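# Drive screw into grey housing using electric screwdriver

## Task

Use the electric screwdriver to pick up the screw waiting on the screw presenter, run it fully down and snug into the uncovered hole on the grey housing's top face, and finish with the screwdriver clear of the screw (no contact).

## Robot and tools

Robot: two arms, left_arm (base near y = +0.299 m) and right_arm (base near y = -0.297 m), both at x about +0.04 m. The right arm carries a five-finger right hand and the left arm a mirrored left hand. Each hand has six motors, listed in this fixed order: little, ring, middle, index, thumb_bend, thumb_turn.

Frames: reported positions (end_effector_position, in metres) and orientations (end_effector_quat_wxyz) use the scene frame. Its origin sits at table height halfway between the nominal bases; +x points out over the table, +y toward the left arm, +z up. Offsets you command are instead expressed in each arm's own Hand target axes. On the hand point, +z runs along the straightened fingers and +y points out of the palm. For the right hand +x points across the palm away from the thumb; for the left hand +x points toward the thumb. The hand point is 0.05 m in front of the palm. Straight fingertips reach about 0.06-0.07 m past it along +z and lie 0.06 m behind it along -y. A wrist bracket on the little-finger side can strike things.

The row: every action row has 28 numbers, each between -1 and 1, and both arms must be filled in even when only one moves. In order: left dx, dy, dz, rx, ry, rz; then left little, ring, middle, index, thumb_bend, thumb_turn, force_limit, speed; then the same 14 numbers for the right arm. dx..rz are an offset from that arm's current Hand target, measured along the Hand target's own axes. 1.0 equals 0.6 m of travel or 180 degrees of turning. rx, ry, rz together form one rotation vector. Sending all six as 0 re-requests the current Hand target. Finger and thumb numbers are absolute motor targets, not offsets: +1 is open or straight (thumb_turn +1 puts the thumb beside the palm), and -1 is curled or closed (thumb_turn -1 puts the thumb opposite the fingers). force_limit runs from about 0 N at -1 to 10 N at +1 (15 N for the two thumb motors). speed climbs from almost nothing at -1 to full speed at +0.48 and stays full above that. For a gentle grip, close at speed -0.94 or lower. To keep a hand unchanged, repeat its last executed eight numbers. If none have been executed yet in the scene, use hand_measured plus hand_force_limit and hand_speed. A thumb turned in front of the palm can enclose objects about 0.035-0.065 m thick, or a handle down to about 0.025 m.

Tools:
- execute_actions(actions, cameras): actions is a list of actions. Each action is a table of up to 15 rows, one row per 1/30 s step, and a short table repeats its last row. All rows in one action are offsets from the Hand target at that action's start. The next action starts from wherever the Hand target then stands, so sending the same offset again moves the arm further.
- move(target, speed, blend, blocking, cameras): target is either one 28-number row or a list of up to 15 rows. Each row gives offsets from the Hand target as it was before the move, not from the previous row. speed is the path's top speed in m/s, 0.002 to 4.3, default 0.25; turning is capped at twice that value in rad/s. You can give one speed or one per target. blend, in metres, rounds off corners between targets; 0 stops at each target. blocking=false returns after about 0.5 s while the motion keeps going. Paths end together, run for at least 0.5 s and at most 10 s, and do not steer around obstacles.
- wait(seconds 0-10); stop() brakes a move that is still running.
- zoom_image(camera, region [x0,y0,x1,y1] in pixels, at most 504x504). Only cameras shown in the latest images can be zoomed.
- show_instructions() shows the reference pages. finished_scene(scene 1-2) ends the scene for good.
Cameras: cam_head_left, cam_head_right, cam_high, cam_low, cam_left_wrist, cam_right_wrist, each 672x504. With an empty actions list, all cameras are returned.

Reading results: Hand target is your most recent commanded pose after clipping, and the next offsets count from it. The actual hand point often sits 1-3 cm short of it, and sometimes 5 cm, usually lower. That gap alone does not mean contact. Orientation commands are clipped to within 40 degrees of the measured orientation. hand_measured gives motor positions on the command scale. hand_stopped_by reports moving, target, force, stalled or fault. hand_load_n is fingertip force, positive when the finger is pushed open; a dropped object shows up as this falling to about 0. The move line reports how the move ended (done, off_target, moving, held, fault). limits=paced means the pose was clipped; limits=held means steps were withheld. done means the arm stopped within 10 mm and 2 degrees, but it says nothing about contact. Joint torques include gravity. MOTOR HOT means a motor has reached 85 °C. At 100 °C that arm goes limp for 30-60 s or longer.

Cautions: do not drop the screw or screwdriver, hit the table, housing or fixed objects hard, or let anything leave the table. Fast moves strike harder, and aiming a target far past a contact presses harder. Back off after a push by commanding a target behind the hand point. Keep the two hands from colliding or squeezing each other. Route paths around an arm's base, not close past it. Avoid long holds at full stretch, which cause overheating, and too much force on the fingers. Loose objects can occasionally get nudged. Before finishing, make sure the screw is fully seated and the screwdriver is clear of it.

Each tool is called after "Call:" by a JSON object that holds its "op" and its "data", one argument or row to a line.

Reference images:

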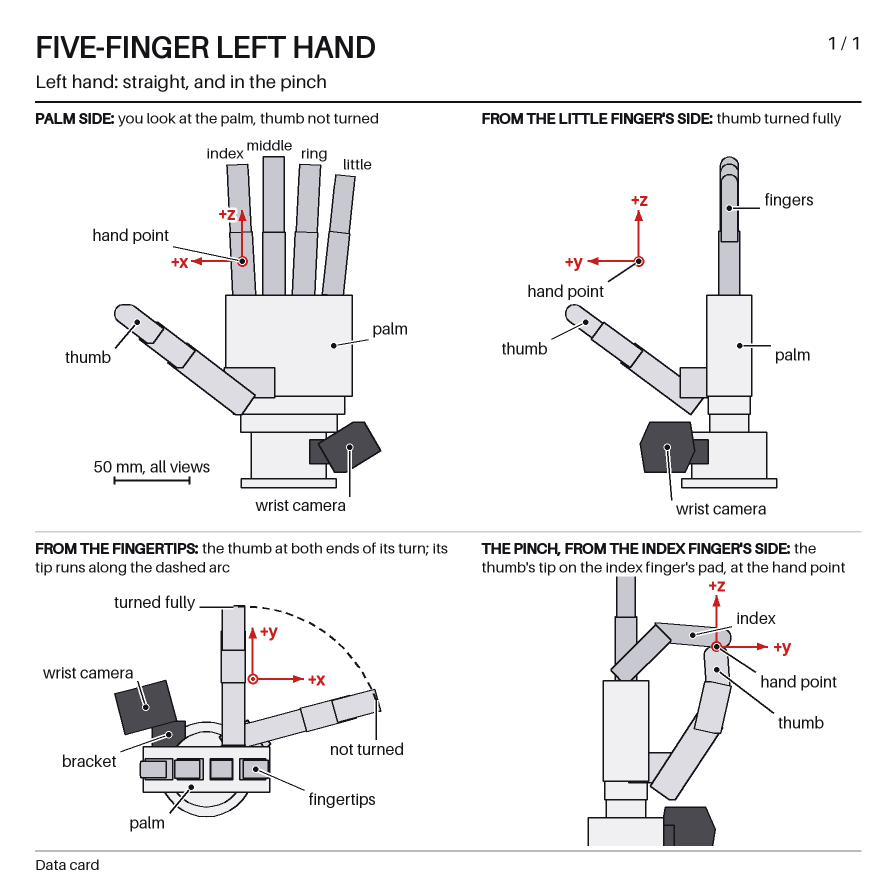

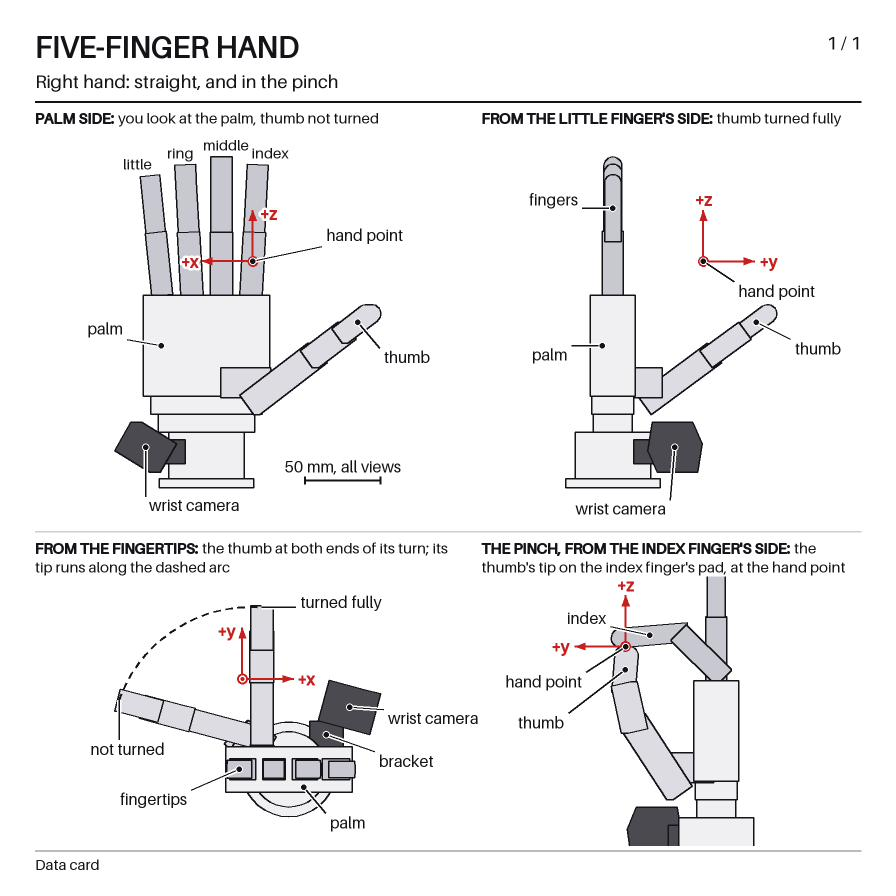

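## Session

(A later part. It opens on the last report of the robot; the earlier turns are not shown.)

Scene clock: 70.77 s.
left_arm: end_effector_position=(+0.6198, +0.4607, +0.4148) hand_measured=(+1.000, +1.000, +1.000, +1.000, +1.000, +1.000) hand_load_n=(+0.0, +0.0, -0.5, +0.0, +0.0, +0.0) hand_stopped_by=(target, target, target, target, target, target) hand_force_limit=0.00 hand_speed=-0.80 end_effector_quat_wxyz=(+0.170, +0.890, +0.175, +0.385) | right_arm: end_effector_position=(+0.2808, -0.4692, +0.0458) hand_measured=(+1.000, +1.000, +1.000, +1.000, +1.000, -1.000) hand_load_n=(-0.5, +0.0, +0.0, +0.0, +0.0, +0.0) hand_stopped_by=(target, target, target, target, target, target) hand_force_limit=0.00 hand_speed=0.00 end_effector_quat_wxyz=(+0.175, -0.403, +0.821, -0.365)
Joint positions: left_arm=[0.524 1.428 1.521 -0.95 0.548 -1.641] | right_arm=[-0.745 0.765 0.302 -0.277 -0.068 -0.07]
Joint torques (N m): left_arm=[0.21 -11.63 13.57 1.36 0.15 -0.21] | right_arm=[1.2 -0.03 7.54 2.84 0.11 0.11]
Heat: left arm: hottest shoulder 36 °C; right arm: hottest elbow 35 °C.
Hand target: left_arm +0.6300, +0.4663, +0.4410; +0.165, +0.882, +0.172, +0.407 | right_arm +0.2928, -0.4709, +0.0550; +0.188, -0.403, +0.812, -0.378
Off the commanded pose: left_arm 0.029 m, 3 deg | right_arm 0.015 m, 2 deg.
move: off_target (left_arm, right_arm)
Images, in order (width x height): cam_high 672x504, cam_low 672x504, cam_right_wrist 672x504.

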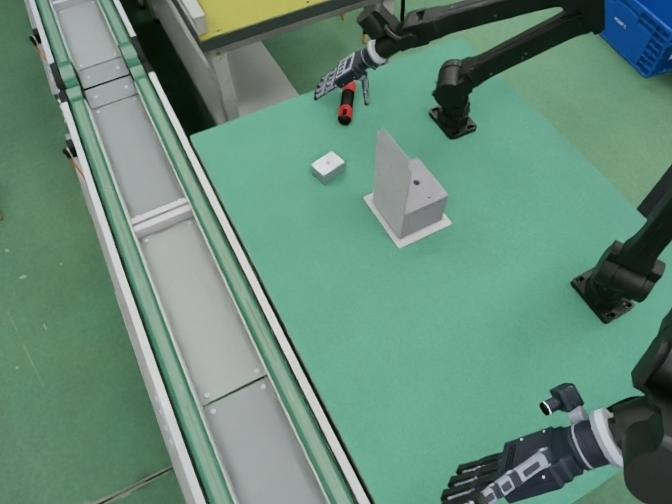

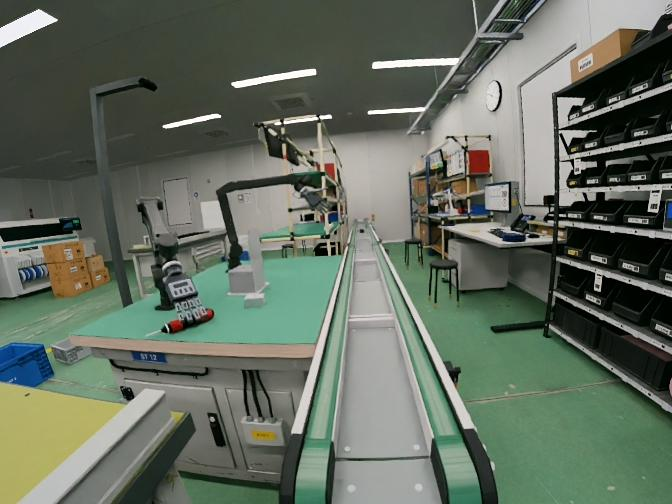

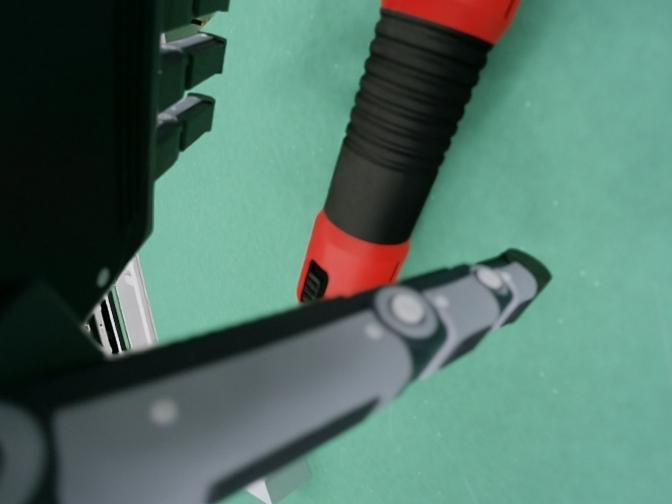

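Call:
{"op": "move", "data": {
  "target": [0,0,0,0,0,0,1,1,1,1,1,1,0,-0.8,0,0.0166,0.0140,0,0,0,1,1,1,1,1,-1,0,0],
  "speed": 0.04,
  "cameras": ["cam_right_wrist","cam_high","cam_low"]
}}

Call:
{"op": "zoom_image", "data": {
  "camera": "cam_low",
  "region": [130, 250, 240, 350]
}}

Call:
{"op": "zoom_image", "data": {
  "camera": "cam_high",
  "region": [300, 30, 400, 140]
}}

Scene clock: 74.97 s.
left_arm: end_effector_position=(+0.6198, +0.4607, +0.4148) hand_measured=(+1.000, +1.000, +1.000, +1.000, +1.000, +1.000) hand_load_n=(+0.0, +0.0, +0.0, +0.0, +0.0, +0.5) hand_stopped_by=(target, target, target, target, target, target) hand_force_limit=0.00 hand_speed=-0.80 end_effector_quat_wxyz=(+0.170, +0.890, +0.175, +0.385) | right_arm: end_effector_position=(+0.2806, -0.4690, +0.0331) hand_measured=(+1.000, +1.000, +1.000, +1.000, +1.000, -1.000) hand_load_n=(+0.0, +0.0, -0.5, +0.5, +0.0, +0.0) hand_stopped_by=(target, target, target, target, target, target) hand_force_limit=0.00 hand_speed=0.00 end_effector_quat_wxyz=(+0.175, -0.403, +0.821, -0.365)
Joint positions: left_arm=[0.524 1.428 1.521 -0.95 0.548 -1.641] | right_arm=[-0.745 0.798 0.276 -0.217 -0.068 -0.07]
Joint torques (N m): left_arm=[0.56 -11.75 13.55 1.37 0.15 -0.18] | right_arm=[1.26 -0.15 7.28 2.85 0.11 0.12]
Heat: left arm: hottest shoulder 36 °C; right arm: hottest elbow 35 °C.
Hand target: left_arm +0.6300, +0.4663, +0.4410; +0.165, +0.882, +0.172, +0.407 | right_arm +0.2928, -0.4709, +0.0420; +0.188, -0.403, +0.812, -0.378
Off the commanded pose: left_arm 0.029 m, 3 deg | right_arm 0.015 m, 2 deg.
move: off_target (left_arm, right_arm)
Images, in order (width x height): cam_high 672x504, cam_low 672x504, cam_right_wrist 672x504.

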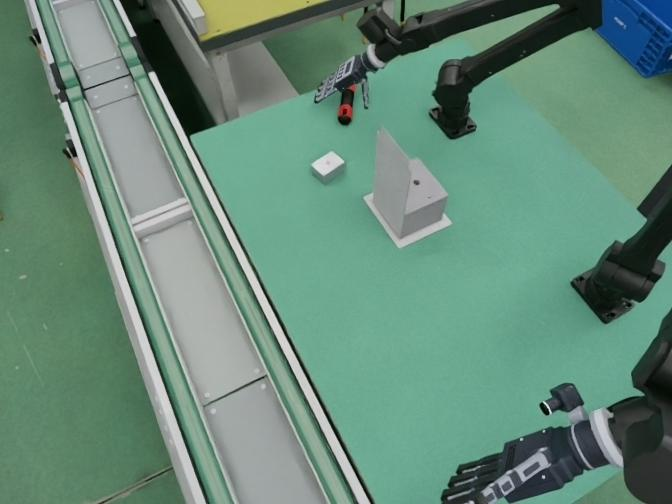

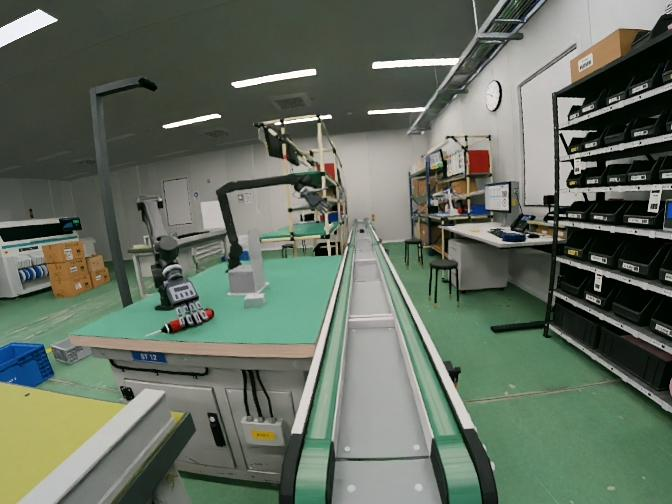

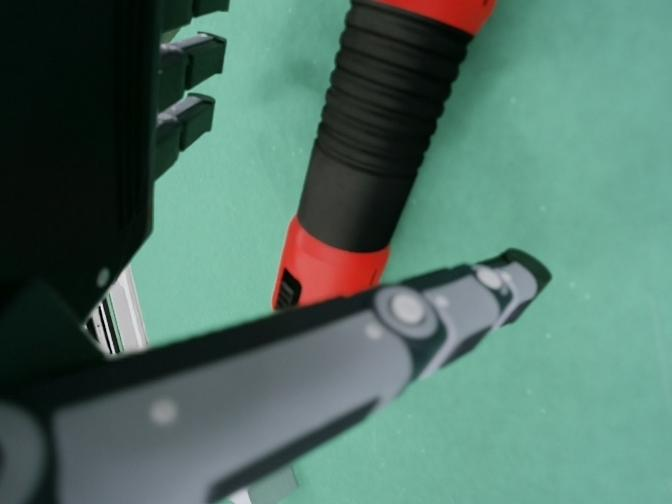

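Scaled by 4.582.

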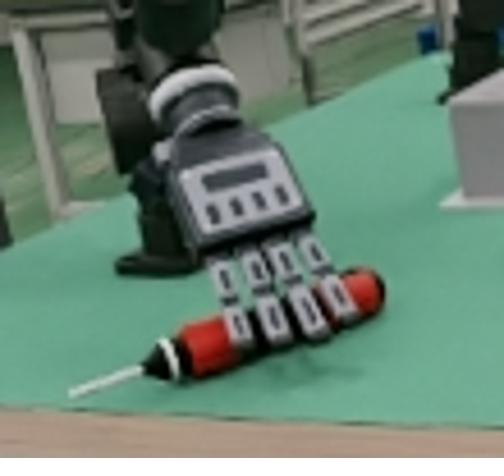

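Scaled by 4.582.

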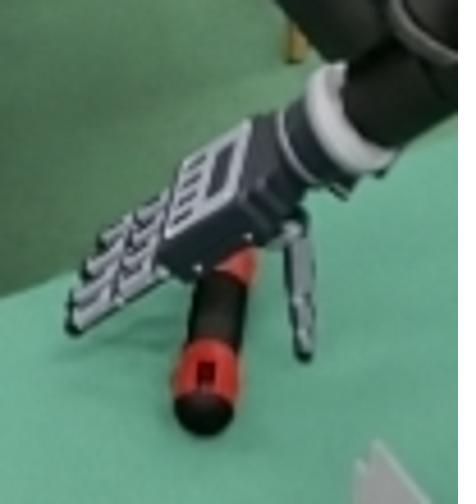

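Call:
{"op": "move", "data": {
  "target": [0,0,0,0,0,0,1,1,1,1,1,1,0,-0.8,0,0.0077,0.0064,0,0,0,1,1,1,1,1,-1,0,0],
  "speed": 0.04,
  "cameras": []
}}

Call:
{"op": "move", "data": {
  "target": [0,0,0,0,0,0,1,1,1,1,1,1,0,-0.8,0,0,0,0,0,0,0.25,0.25,0.25,0.25,0.35,-1,-0.4,-0.7],
  "speed": 0.04,
  "cameras": ["cam_right_wrist","cam_high","cam_low"]
}}

Call:
{"op": "zoom_image", "data": {
  "camera": "cam_low",
  "region": [130, 250, 240, 350]
}}

Call:
{"op": "zoom_image", "data": {
  "camera": "cam_high",
  "region": [300, 30, 400, 140]
}}

Scene clock: 78.57 s.
left_arm: end_effector_position=(+0.6198, +0.4607, +0.4148) hand_measured=(+1.000, +1.000, +1.000, +1.000, +1.000, +1.000) hand_load_n=(+0.0, +0.0, +0.0, +0.5, +0.0, +0.0) hand_stopped_by=(target, target, target, target, target, target) hand_force_limit=0.00 hand_speed=-0.80 end_effector_quat_wxyz=(+0.170, +0.890, +0.175, +0.385) | right_arm: end_effector_position=(+0.2806, -0.4690, +0.0270) hand_measured=(+1.000, +1.000, +1.000, +1.000, +1.000, -1.000) hand_load_n=(+0.0, +0.0, +0.0, +0.0, +0.0, +0.0) hand_stopped_by=(target, target, target, target, target, target) hand_force_limit=0.00 hand_speed=0.00 end_effector_quat_wxyz=(+0.175, -0.403, +0.821, -0.365)
Joint positions: left_arm=[0.524 1.428 1.521 -0.95 0.548 -1.641] | right_arm=[-0.745 0.817 0.263 -0.187 -0.068 -0.07]
Joint torques (N m): left_arm=[0.21 -11.58 13.56 1.33 0.14 -0.18] | right_arm=[1.14 -0.26 7.16 2.85 0.12 0.12]
Heat: left arm: hottest shoulder 36 °C; right arm: hottest elbow 35 °C.
Hand target: left_arm +0.6300, +0.4663, +0.4410; +0.165, +0.882, +0.172, +0.407 | right_arm +0.2928, -0.4709, +0.0360; +0.188, -0.403, +0.812, -0.378
Off the commanded pose: left_arm 0.029 m, 3 deg | right_arm 0.015 m, 2 deg.
move: off_target (left_arm, right_arm)
No camera images: "cameras" was empty.

Scene clock: 80.67 s.
left_arm: end_effector_position=(+0.6198, +0.4607, +0.4148) hand_measured=(+1.000, +1.000, +1.000, +1.000, +1.000, +1.000) hand_load_n=(+0.0, +0.0, +0.0, +0.0, +0.0, +0.0) hand_stopped_by=(target, target, target, target, target, target) hand_force_limit=0.00 hand_speed=-0.80 end_effector_quat_wxyz=(+0.170, +0.890, +0.175, +0.385) | right_arm: end_effector_position=(+0.2837, -0.4709, +0.0296) hand_measured=(+0.250, +0.250, +0.250, +0.250, +0.350, -1.000) hand_load_n=(+0.5, +0.0, +1.0, +0.0, +0.0, +0.0) hand_stopped_by=(target, target, target, target, target, target) hand_force_limit=-0.40 hand_speed=-0.70 end_effector_quat_wxyz=(+0.180, -0.397, +0.820, -0.370)
Joint positions: left_arm=[0.524 1.428 1.521 -0.95 0.548 -1.641] | right_arm=[-0.745 0.817 0.263 -0.171 -0.068 -0.058]
Joint torques (N m): left_arm=[0.44 -11.58 13.45 1.31 0.15 -0.2] | right_arm=[1.2 -0.21 7.19 2.33 0.12 0.11]
Heat: left arm: hottest elbow 37 °C; right arm: hottest elbow 35 °C.
Hand target: left_arm +0.6300, +0.4663, +0.4410; +0.165, +0.882, +0.172, +0.407 | right_arm +0.2928, -0.4709, +0.0360; +0.188, -0.403, +0.812, -0.378
Off the commanded pose: left_arm 0.029 m, 3 deg | right_arm 0.011 m, 2 deg.
move: off_target (left_arm, right_arm)
Images, in order (width x height): cam_high 672x504, cam_low 672x504, cam_right_wrist 672x504.

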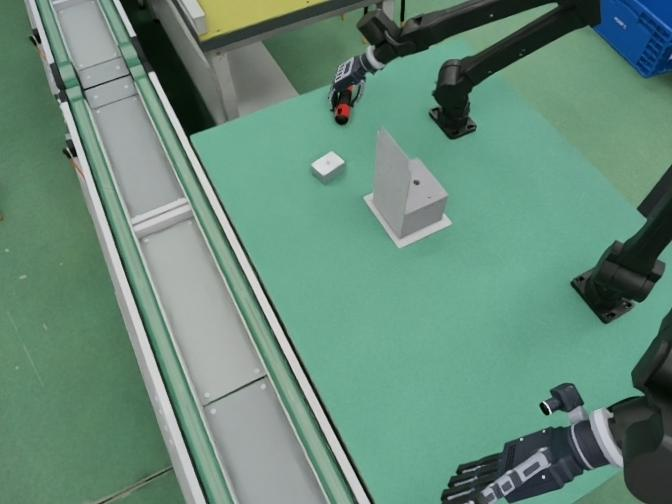

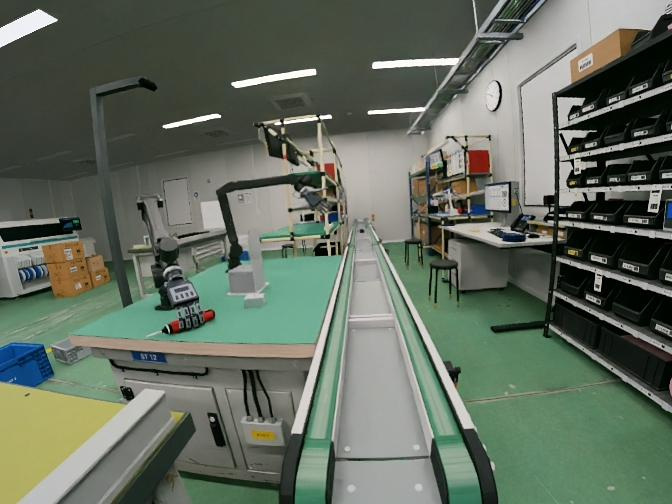

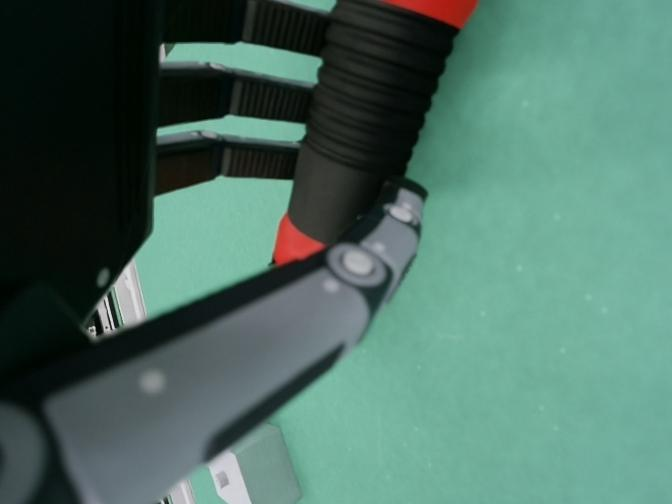

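Scaled by 4.582.

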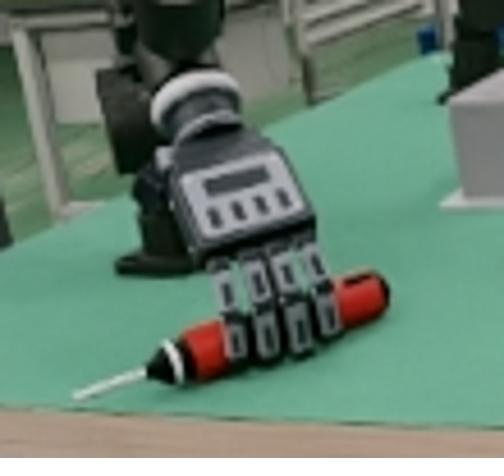

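Scaled by 4.582.

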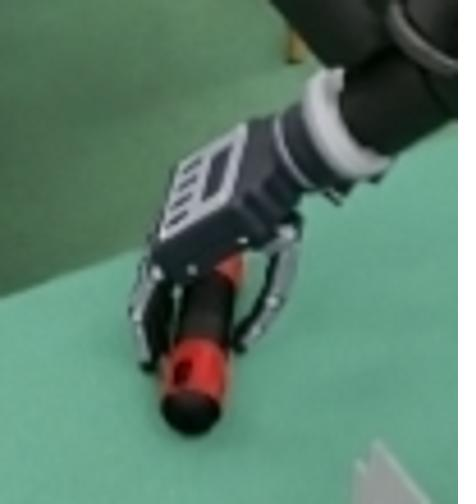

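Call:
{"op": "move", "data": {
  "target": [0,0,0,0,0,0,1,1,1,1,1,1,0,-0.8,0,0,0,0,0,0,-0.1,-0.1,-0.1,-0.1,0.1,-1,-0.4,-0.8],
  "speed": 0.04,
  "cameras": ["cam_right_wrist","cam_high","cam_low"]
}}

Call:
{"op": "zoom_image", "data": {
  "camera": "cam_low",
  "region": [130, 250, 240, 350]
}}

Call:
{"op": "zoom_image", "data": {
  "camera": "cam_high",
  "region": [300, 30, 400, 140]
}}

Scene clock: 82.53 s.
left_arm: end_effector_position=(+0.6198, +0.4607, +0.4148) hand_measured=(+1.000, +1.000, +1.000, +1.000, +1.000, +1.000) hand_load_n=(+0.0, +0.0, +0.0, +0.0, +0.0, +0.0) hand_stopped_by=(target, target, target, target, target, target) hand_force_limit=0.00 hand_speed=-0.80 end_effector_quat_wxyz=(+0.170, +0.890, +0.175, +0.385) | right_arm: end_effector_position=(+0.2837, -0.4711, +0.0296) hand_measured=(+0.160, +0.142, +0.142, +0.142, +0.302, -1.000) hand_load_n=(+1.0, +4.5, +3.5, +4.5, +11.0, +2.5) hand_stopped_by=(force, force, force, force, force, target) hand_force_limit=-0.40 hand_speed=-0.80 end_effector_quat_wxyz=(+0.179, -0.402, +0.818, -0.371)
Joint positions: left_arm=[0.524 1.428 1.521 -0.95 0.548 -1.641] | right_arm=[-0.744 0.817 0.263 -0.17 -0.068 -0.068]
Joint torques (N m): left_arm=[-0.09 -11.87 13.5 1.33 0.15 -0.2] | right_arm=[1.14 -0.15 7.16 2.32 0.12 0.11]
Heat: left arm: hottest elbow 37 °C; right arm: hottest elbow 35 °C.
Hand target: left_arm +0.6300, +0.4663, +0.4410; +0.165, +0.882, +0.172, +0.407 | right_arm +0.2928, -0.4709, +0.0360; +0.188, -0.403, +0.812, -0.378
Off the commanded pose: left_arm 0.029 m, 3 deg | right_arm 0.011 m, 1 deg.
move: off_target (left_arm, right_arm)
Images, in order (width x height): cam_high 672x504, cam_low 672x504, cam_right_wrist 672x504.

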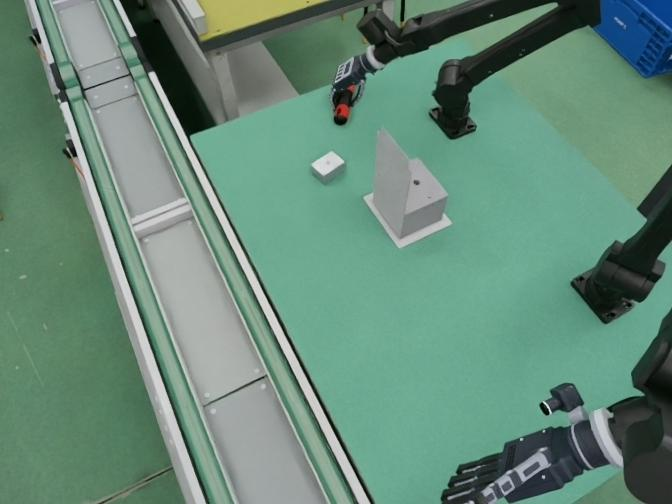

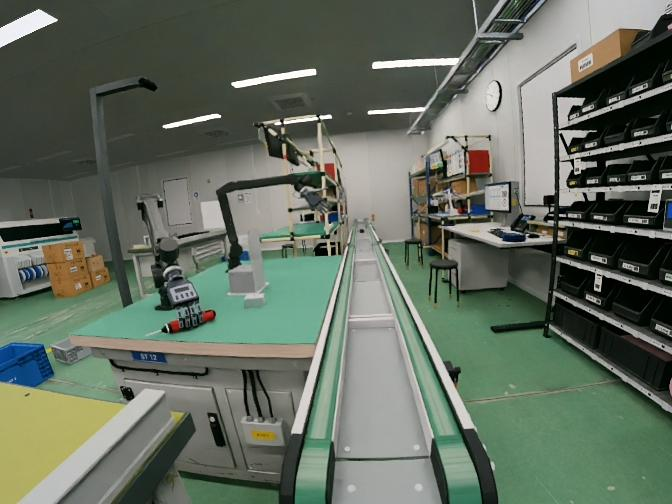

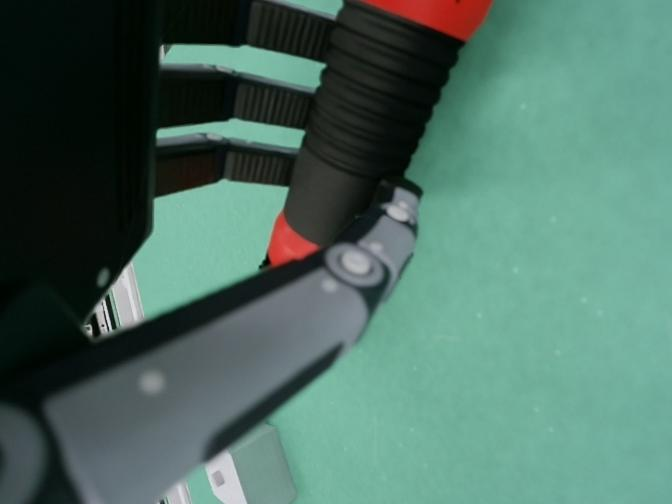

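Scaled by 4.582.

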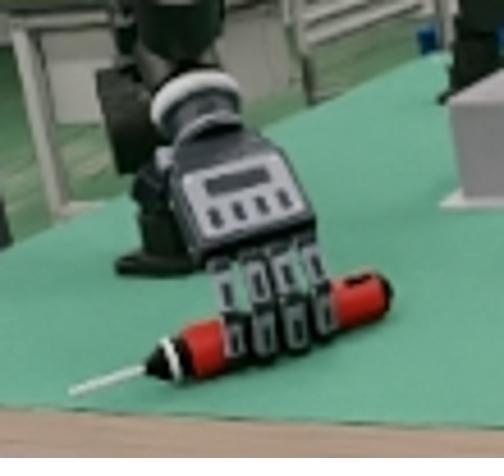

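Scaled by 4.582.

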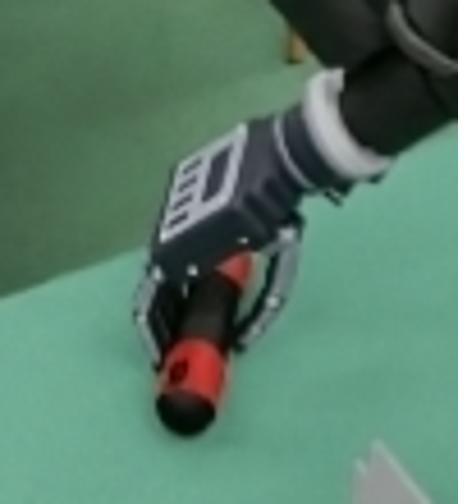

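Call:
{"op": "move", "data": {
  "target": [
    [0,0,0,0,0,0,1,1,1,1,1,1,0,-0.8,0,0,0,0,0,0,-0.15,-0.15,-0.15,-0.15,0.1,-1,0.1,-0.85],
    [0,0,0,0,0,0,1,1,1,1,1,1,0,-0.8,0,-0.0766,-0.0643,0,0,0,-0.15,-0.15,-0.15,-0.15,0.1,-1,0.1,-0.85]
  ],
  "speed": 0.06,
  "cameras": ["cam_right_wrist","cam_high","cam_low"]
}}

Call:
{"op": "zoom_image", "data": {
  "camera": "cam_low",
  "region": [130, 250, 240, 350]
}}

Call:
{"op": "zoom_image", "data": {
  "camera": "cam_high",
  "region": [300, 30, 400, 140]
}}

Scene clock: 148.03 s.
left_arm: end_effector_position=(+0.6198, +0.4607, +0.4148) hand_measured=(+1.000, +1.000, +1.000, +1.000, +1.000, +1.000) hand_load_n=(+0.0, +0.0, +0.0, +0.0, +0.0, +0.0) hand_stopped_by=(target, target, target, target, target, target) hand_force_limit=0.00 hand_speed=-0.80 end_effector_quat_wxyz=(+0.170, +0.890, +0.175, +0.385) | right_arm: end_effector_position=(+0.2677, -0.4555, +0.0495) hand_measured=(+0.122, +0.118, +0.130, +0.132, +0.304, -1.000) hand_load_n=(+4.5, +6.0, +2.5, +7.0, +17.0, +7.0) hand_stopped_by=(force, force, force, force, force, target) hand_force_limit=0.10 hand_speed=-0.85 end_effector_quat_wxyz=(+0.167, -0.402, +0.835, -0.337)
Joint positions: left_arm=[0.524 1.428 1.521 -0.95 0.548 -1.641] | right_arm=[-0.744 0.711 0.32 -0.411 -0.066 -0.056]
Joint torques (N m): left_arm=[0.38 -11.93 13.52 1.28 0.15 -0.17] | right_arm=[0.97 -1.73 12.23 1.58 0.04 0.1]
Heat: left arm: hottest elbow 40 °C; right arm: hottest elbow 35 °C.
Hand target: left_arm +0.6300, +0.4663, +0.4410; +0.165, +0.882, +0.172, +0.407 | right_arm +0.2928, -0.4709, +0.0960; +0.188, -0.403, +0.812, -0.378
Off the commanded pose: left_arm 0.029 m, 3 deg | right_arm 0.055 m, 6 deg.
move: off_target (left_arm, right_arm)
Images, in order (width x height): cam_high 672x504, cam_low 672x504, cam_right_wrist 672x504.

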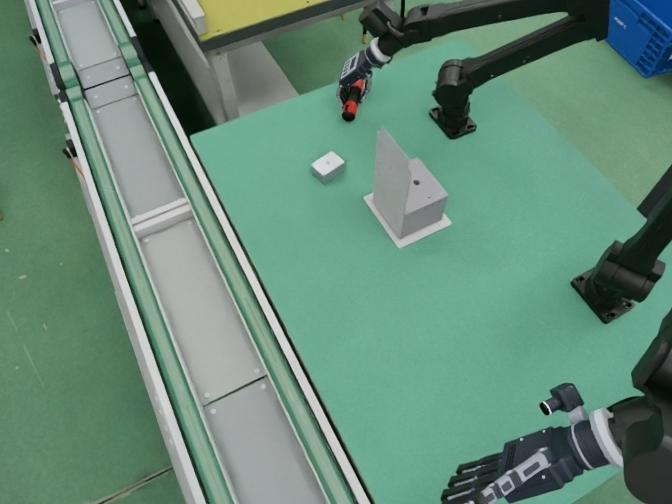

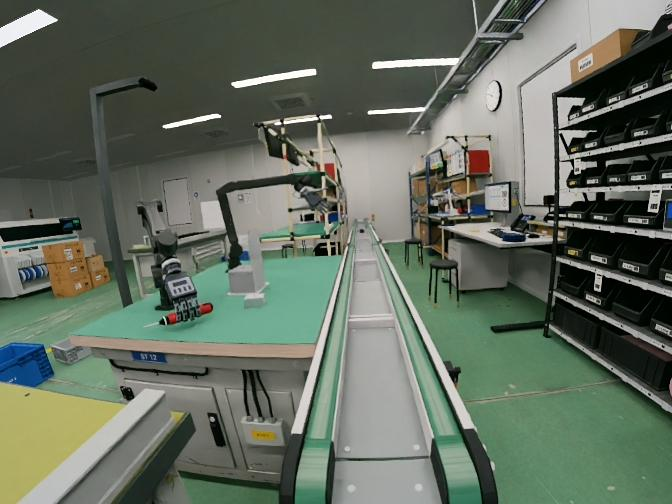

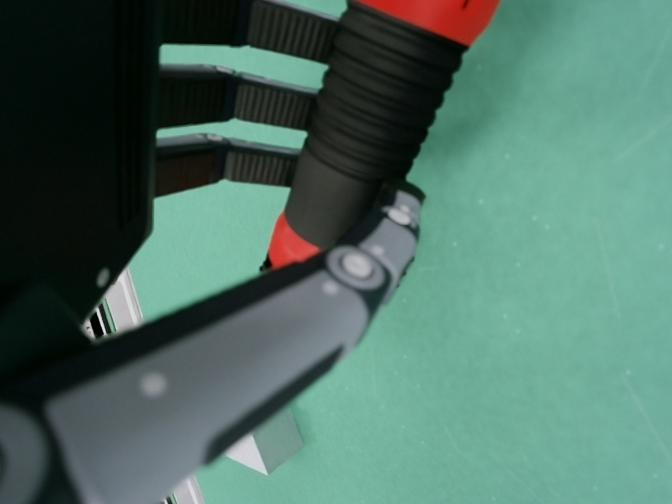

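Scaled by 4.582.

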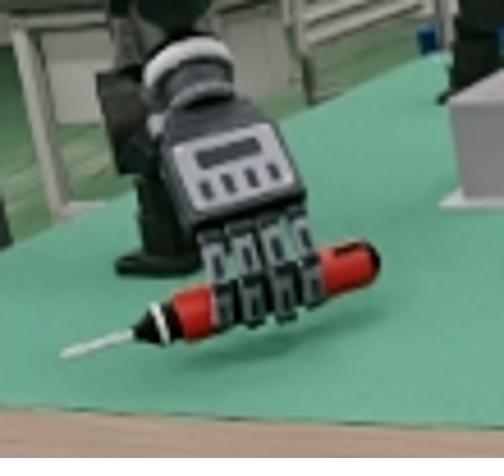

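Scaled by 4.582.

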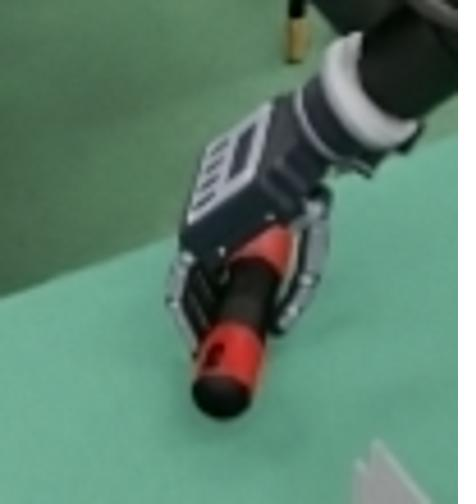

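Call:
{"op": "move", "data": {
  "target": [
    [0,0,0,0,0,0,1,1,1,1,1,1,0,-0.8,0,-0.319,-0.268,0,0,0,-0.15,-0.15,-0.15,-0.15,0.1,-1,0.1,-0.85],
    [0,0,0,0,0,0,1,1,1,1,1,1,0,-0.8,-0.095,-0.378,-0.338,0.0125,-0.312,0.3905,-0.15,-0.15,-0.15,-0.15,0.1,-1,0.1,-0.85]
  ],
  "speed": [0.12,0.18],
  "cameras": ["all"]
}}

Scene clock: 168.53 s.
left_arm: end_effector_position=(+0.6198, +0.4607, +0.4148) hand_measured=(+1.000, +1.000, +1.000, +1.000, +1.000, +1.000) hand_load_n=(+0.0, +0.0, +0.0, +0.0, -0.5, +0.5) hand_stopped_by=(target, target, target, target, target, target) hand_force_limit=0.00 hand_speed=-0.80 end_effector_quat_wxyz=(+0.170, +0.890, +0.175, +0.385) | right_arm: end_effector_position=(+0.3190, -0.4299, +0.3786) hand_measured=(+0.122, +0.118, +0.130, +0.132, +0.304, -1.000) hand_load_n=(+5.0, +6.5, +2.5, +7.0, +16.5, +7.0) hand_stopped_by=(force, force, force, force, force, target) hand_force_limit=0.10 hand_speed=-0.85 end_effector_quat_wxyz=(+0.694, +0.021, +0.719, +0.006)
Joint positions: left_arm=[0.524 1.428 1.521 -0.95 0.548 -1.641] | right_arm=[-1.15 0.613 0.495 0.031 -1.14 1.53]
Joint torques (N m): left_arm=[0.21 -11.58 13.55 1.25 0.14 -0.19] | right_arm=[1.2 -0.85 8.99 2.96 0.05 0.37]
Heat: left arm: hottest elbow 41 °C; right arm: hottest elbow 37 °C.
Hand target: left_arm +0.6300, +0.4663, +0.4410; +0.165, +0.882, +0.172, +0.407 | right_arm +0.3198, -0.4199, +0.4001; +0.707, +0.000, +0.707, +0.000
Off the commanded pose: left_arm 0.029 m, 3 deg | right_arm 0.024 m, 3 deg.
move: off_target (left_arm, right_arm)

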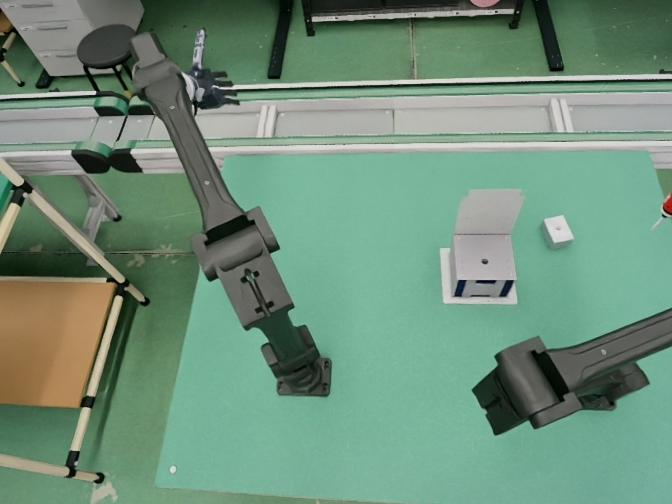

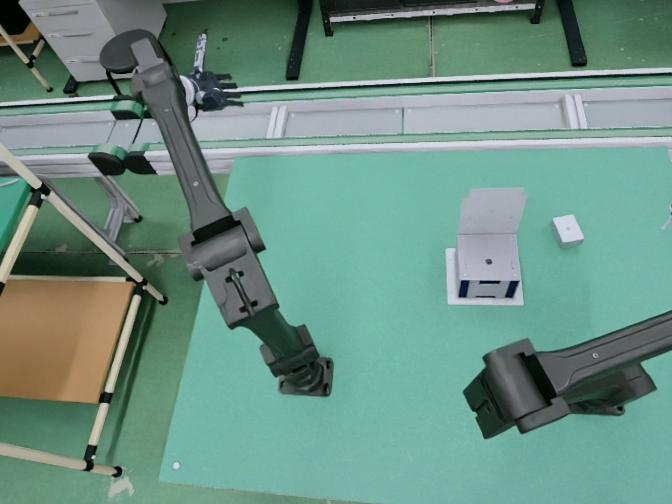

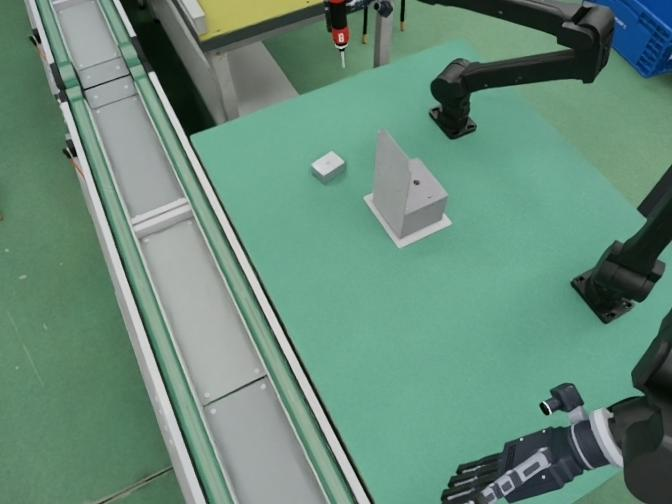

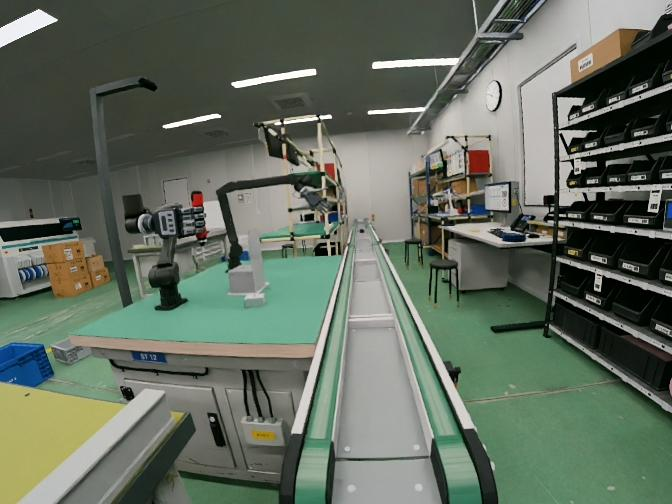

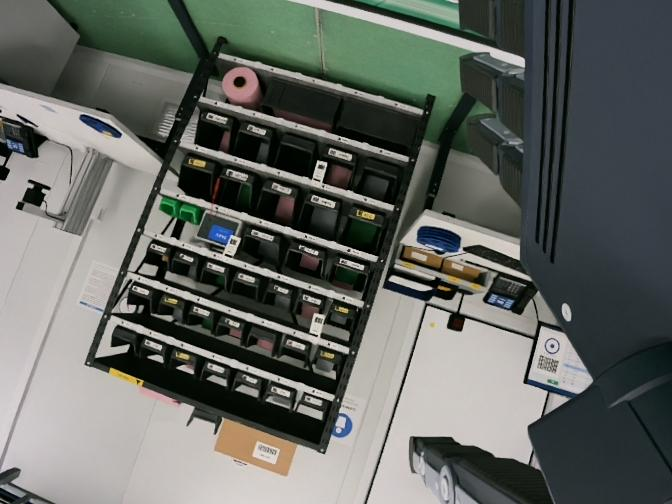

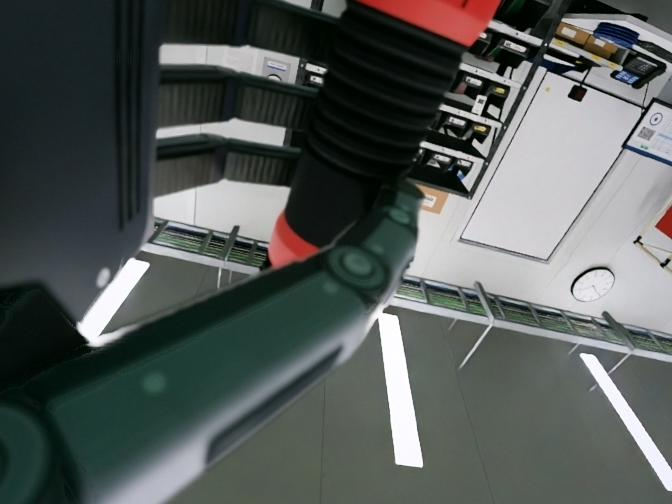

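Call:
{"op": "zoom_image", "data": {
  "camera": "cam_high",
  "region": [300, 0, 400, 100]
}}

Call:
{"op": "zoom_image", "data": {
  "camera": "cam_low",
  "region": [110, 170, 260, 320]
}}

Call:
{"op": "zoom_image", "data": {
  "camera": "cam_head_left",
  "region": [572, 150, 672, 250]
}}

Scaled by 5.040.

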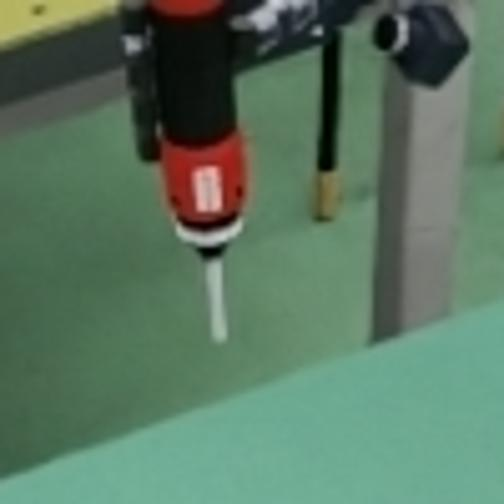

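Scaled by 3.360.

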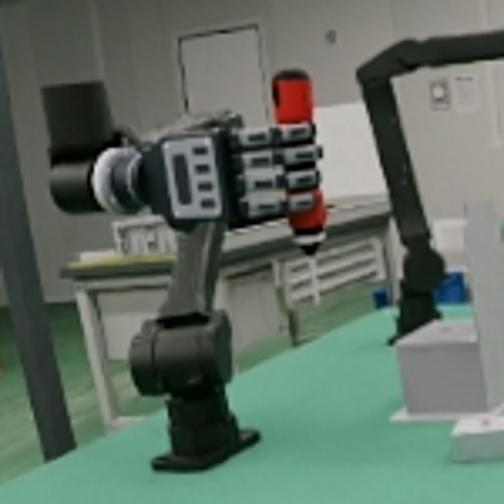

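Scaled by 5.040.

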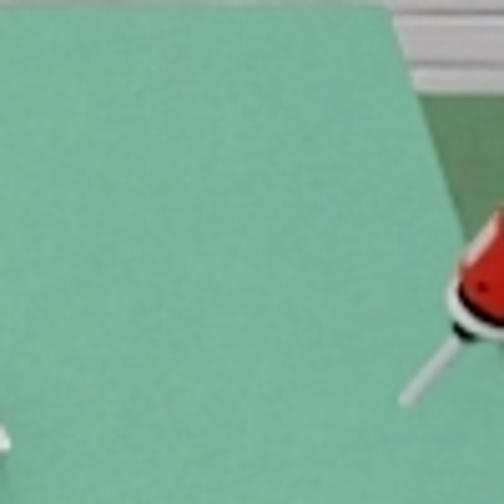

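Call:
{"op": "move", "data": {
  "target": [0,0,0,0,0,0,1,1,1,1,1,1,0,-0.8,0.1,0.222,0.138,0,0,0,-0.15,-0.15,-0.15,-0.15,0.1,-1,0.1,-0.85],
  "speed": 0.12,
  "cameras": ["cam_head_left","cam_head_right","cam_high","cam_low","cam_right_wrist"]
}}

Scene clock: 177.97 s.
left_arm: end_effector_position=(+0.6198, +0.4607, +0.4148) hand_measured=(+1.000, +1.000, +1.000, +1.000, +1.000, +1.000) hand_load_n=(+0.0, +0.0, +0.0, +0.0, +0.0, +0.0) hand_stopped_by=(target, target, target, target, target, target) hand_force_limit=0.00 hand_speed=-0.80 end_effector_quat_wxyz=(+0.170, +0.890, +0.175, +0.385) | right_arm: end_effector_position=(+0.4029, -0.2909, +0.3038) hand_measured=(+0.122, +0.118, +0.130, +0.132, +0.304, -1.000) hand_load_n=(+4.5, +6.0, +2.5, +6.5, +16.5, +7.0) hand_stopped_by=(force, force, force, force, force, target) hand_force_limit=0.10 hand_speed=-0.85 end_effector_quat_wxyz=(+0.674, +0.002, +0.738, -0.007)
Joint positions: left_arm=[0.524 1.428 1.521 -0.95 0.548 -1.641] | right_arm=[-0.291 0.508 0.308 0.106 -0.29 1.536]
Joint torques (N m): left_arm=[0.26 -11.63 13.57 1.33 0.14 -0.19] | right_arm=[0.91 0.85 9.63 4.05 0.1 0.35]
Heat: left arm: hottest elbow 41 °C; right arm: hottest elbow 37 °C.
Hand target: left_arm +0.6300, +0.4663, +0.4410; +0.165, +0.882, +0.172, +0.407 | right_arm +0.4026, -0.2868, +0.3400; +0.707, +0.000, +0.707, +0.000
Off the commanded pose: left_arm 0.029 m, 3 deg | right_arm 0.037 m, 5 deg.
move: off_target (left_arm, right_arm)
Images, in order (width x height): cam_head_left 672x504, cam_head_right 672x504, cam_high 672x504, cam_low 672x504, cam_right_wrist 672x504.

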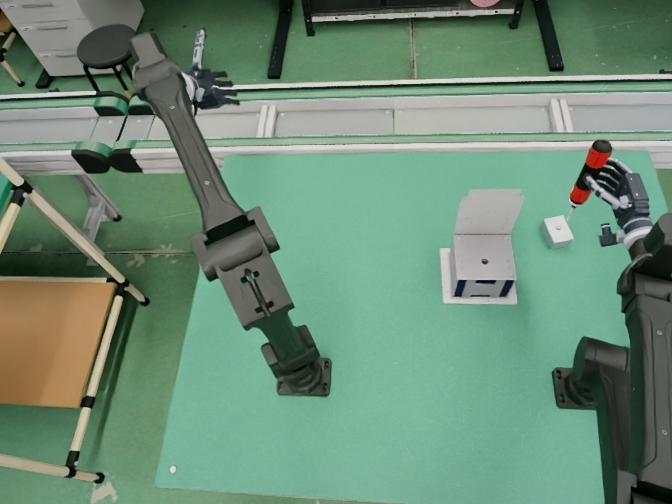

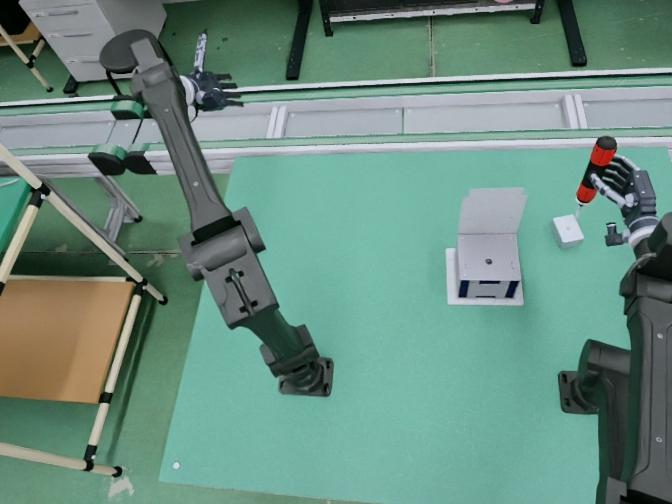

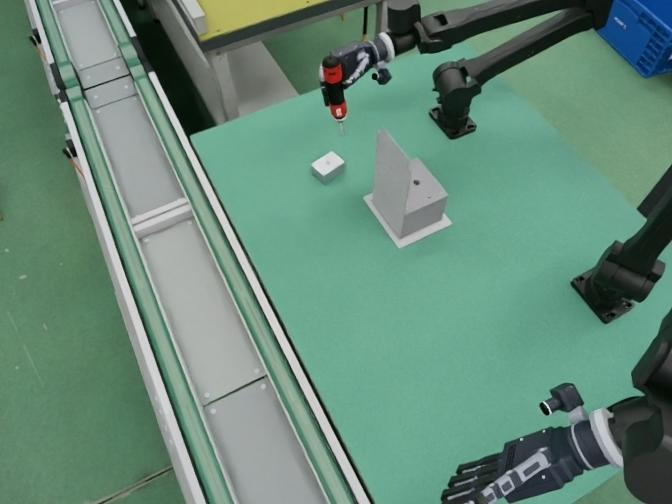

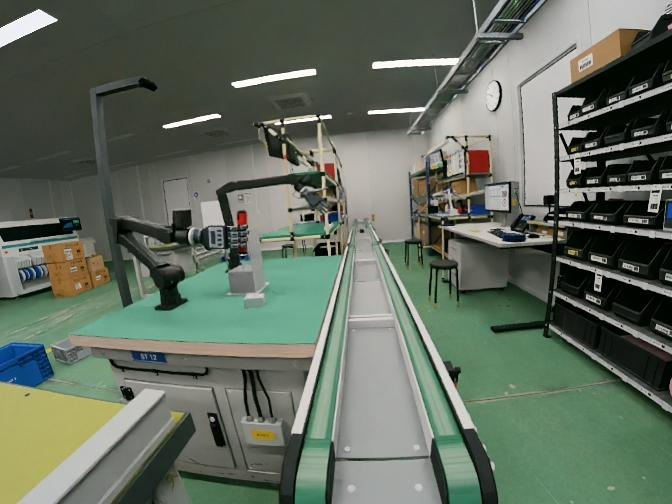

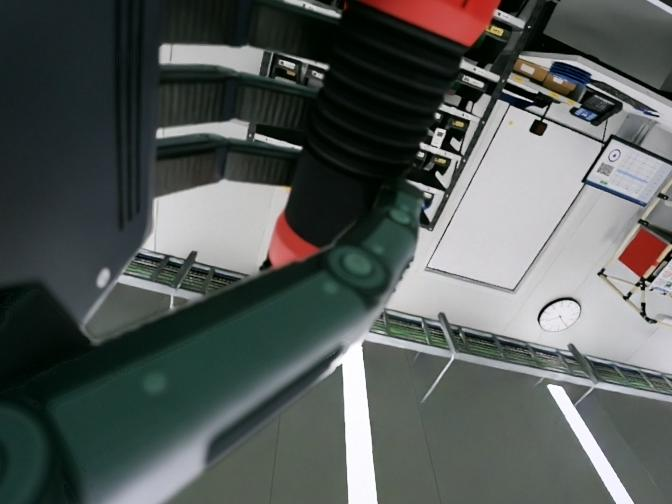

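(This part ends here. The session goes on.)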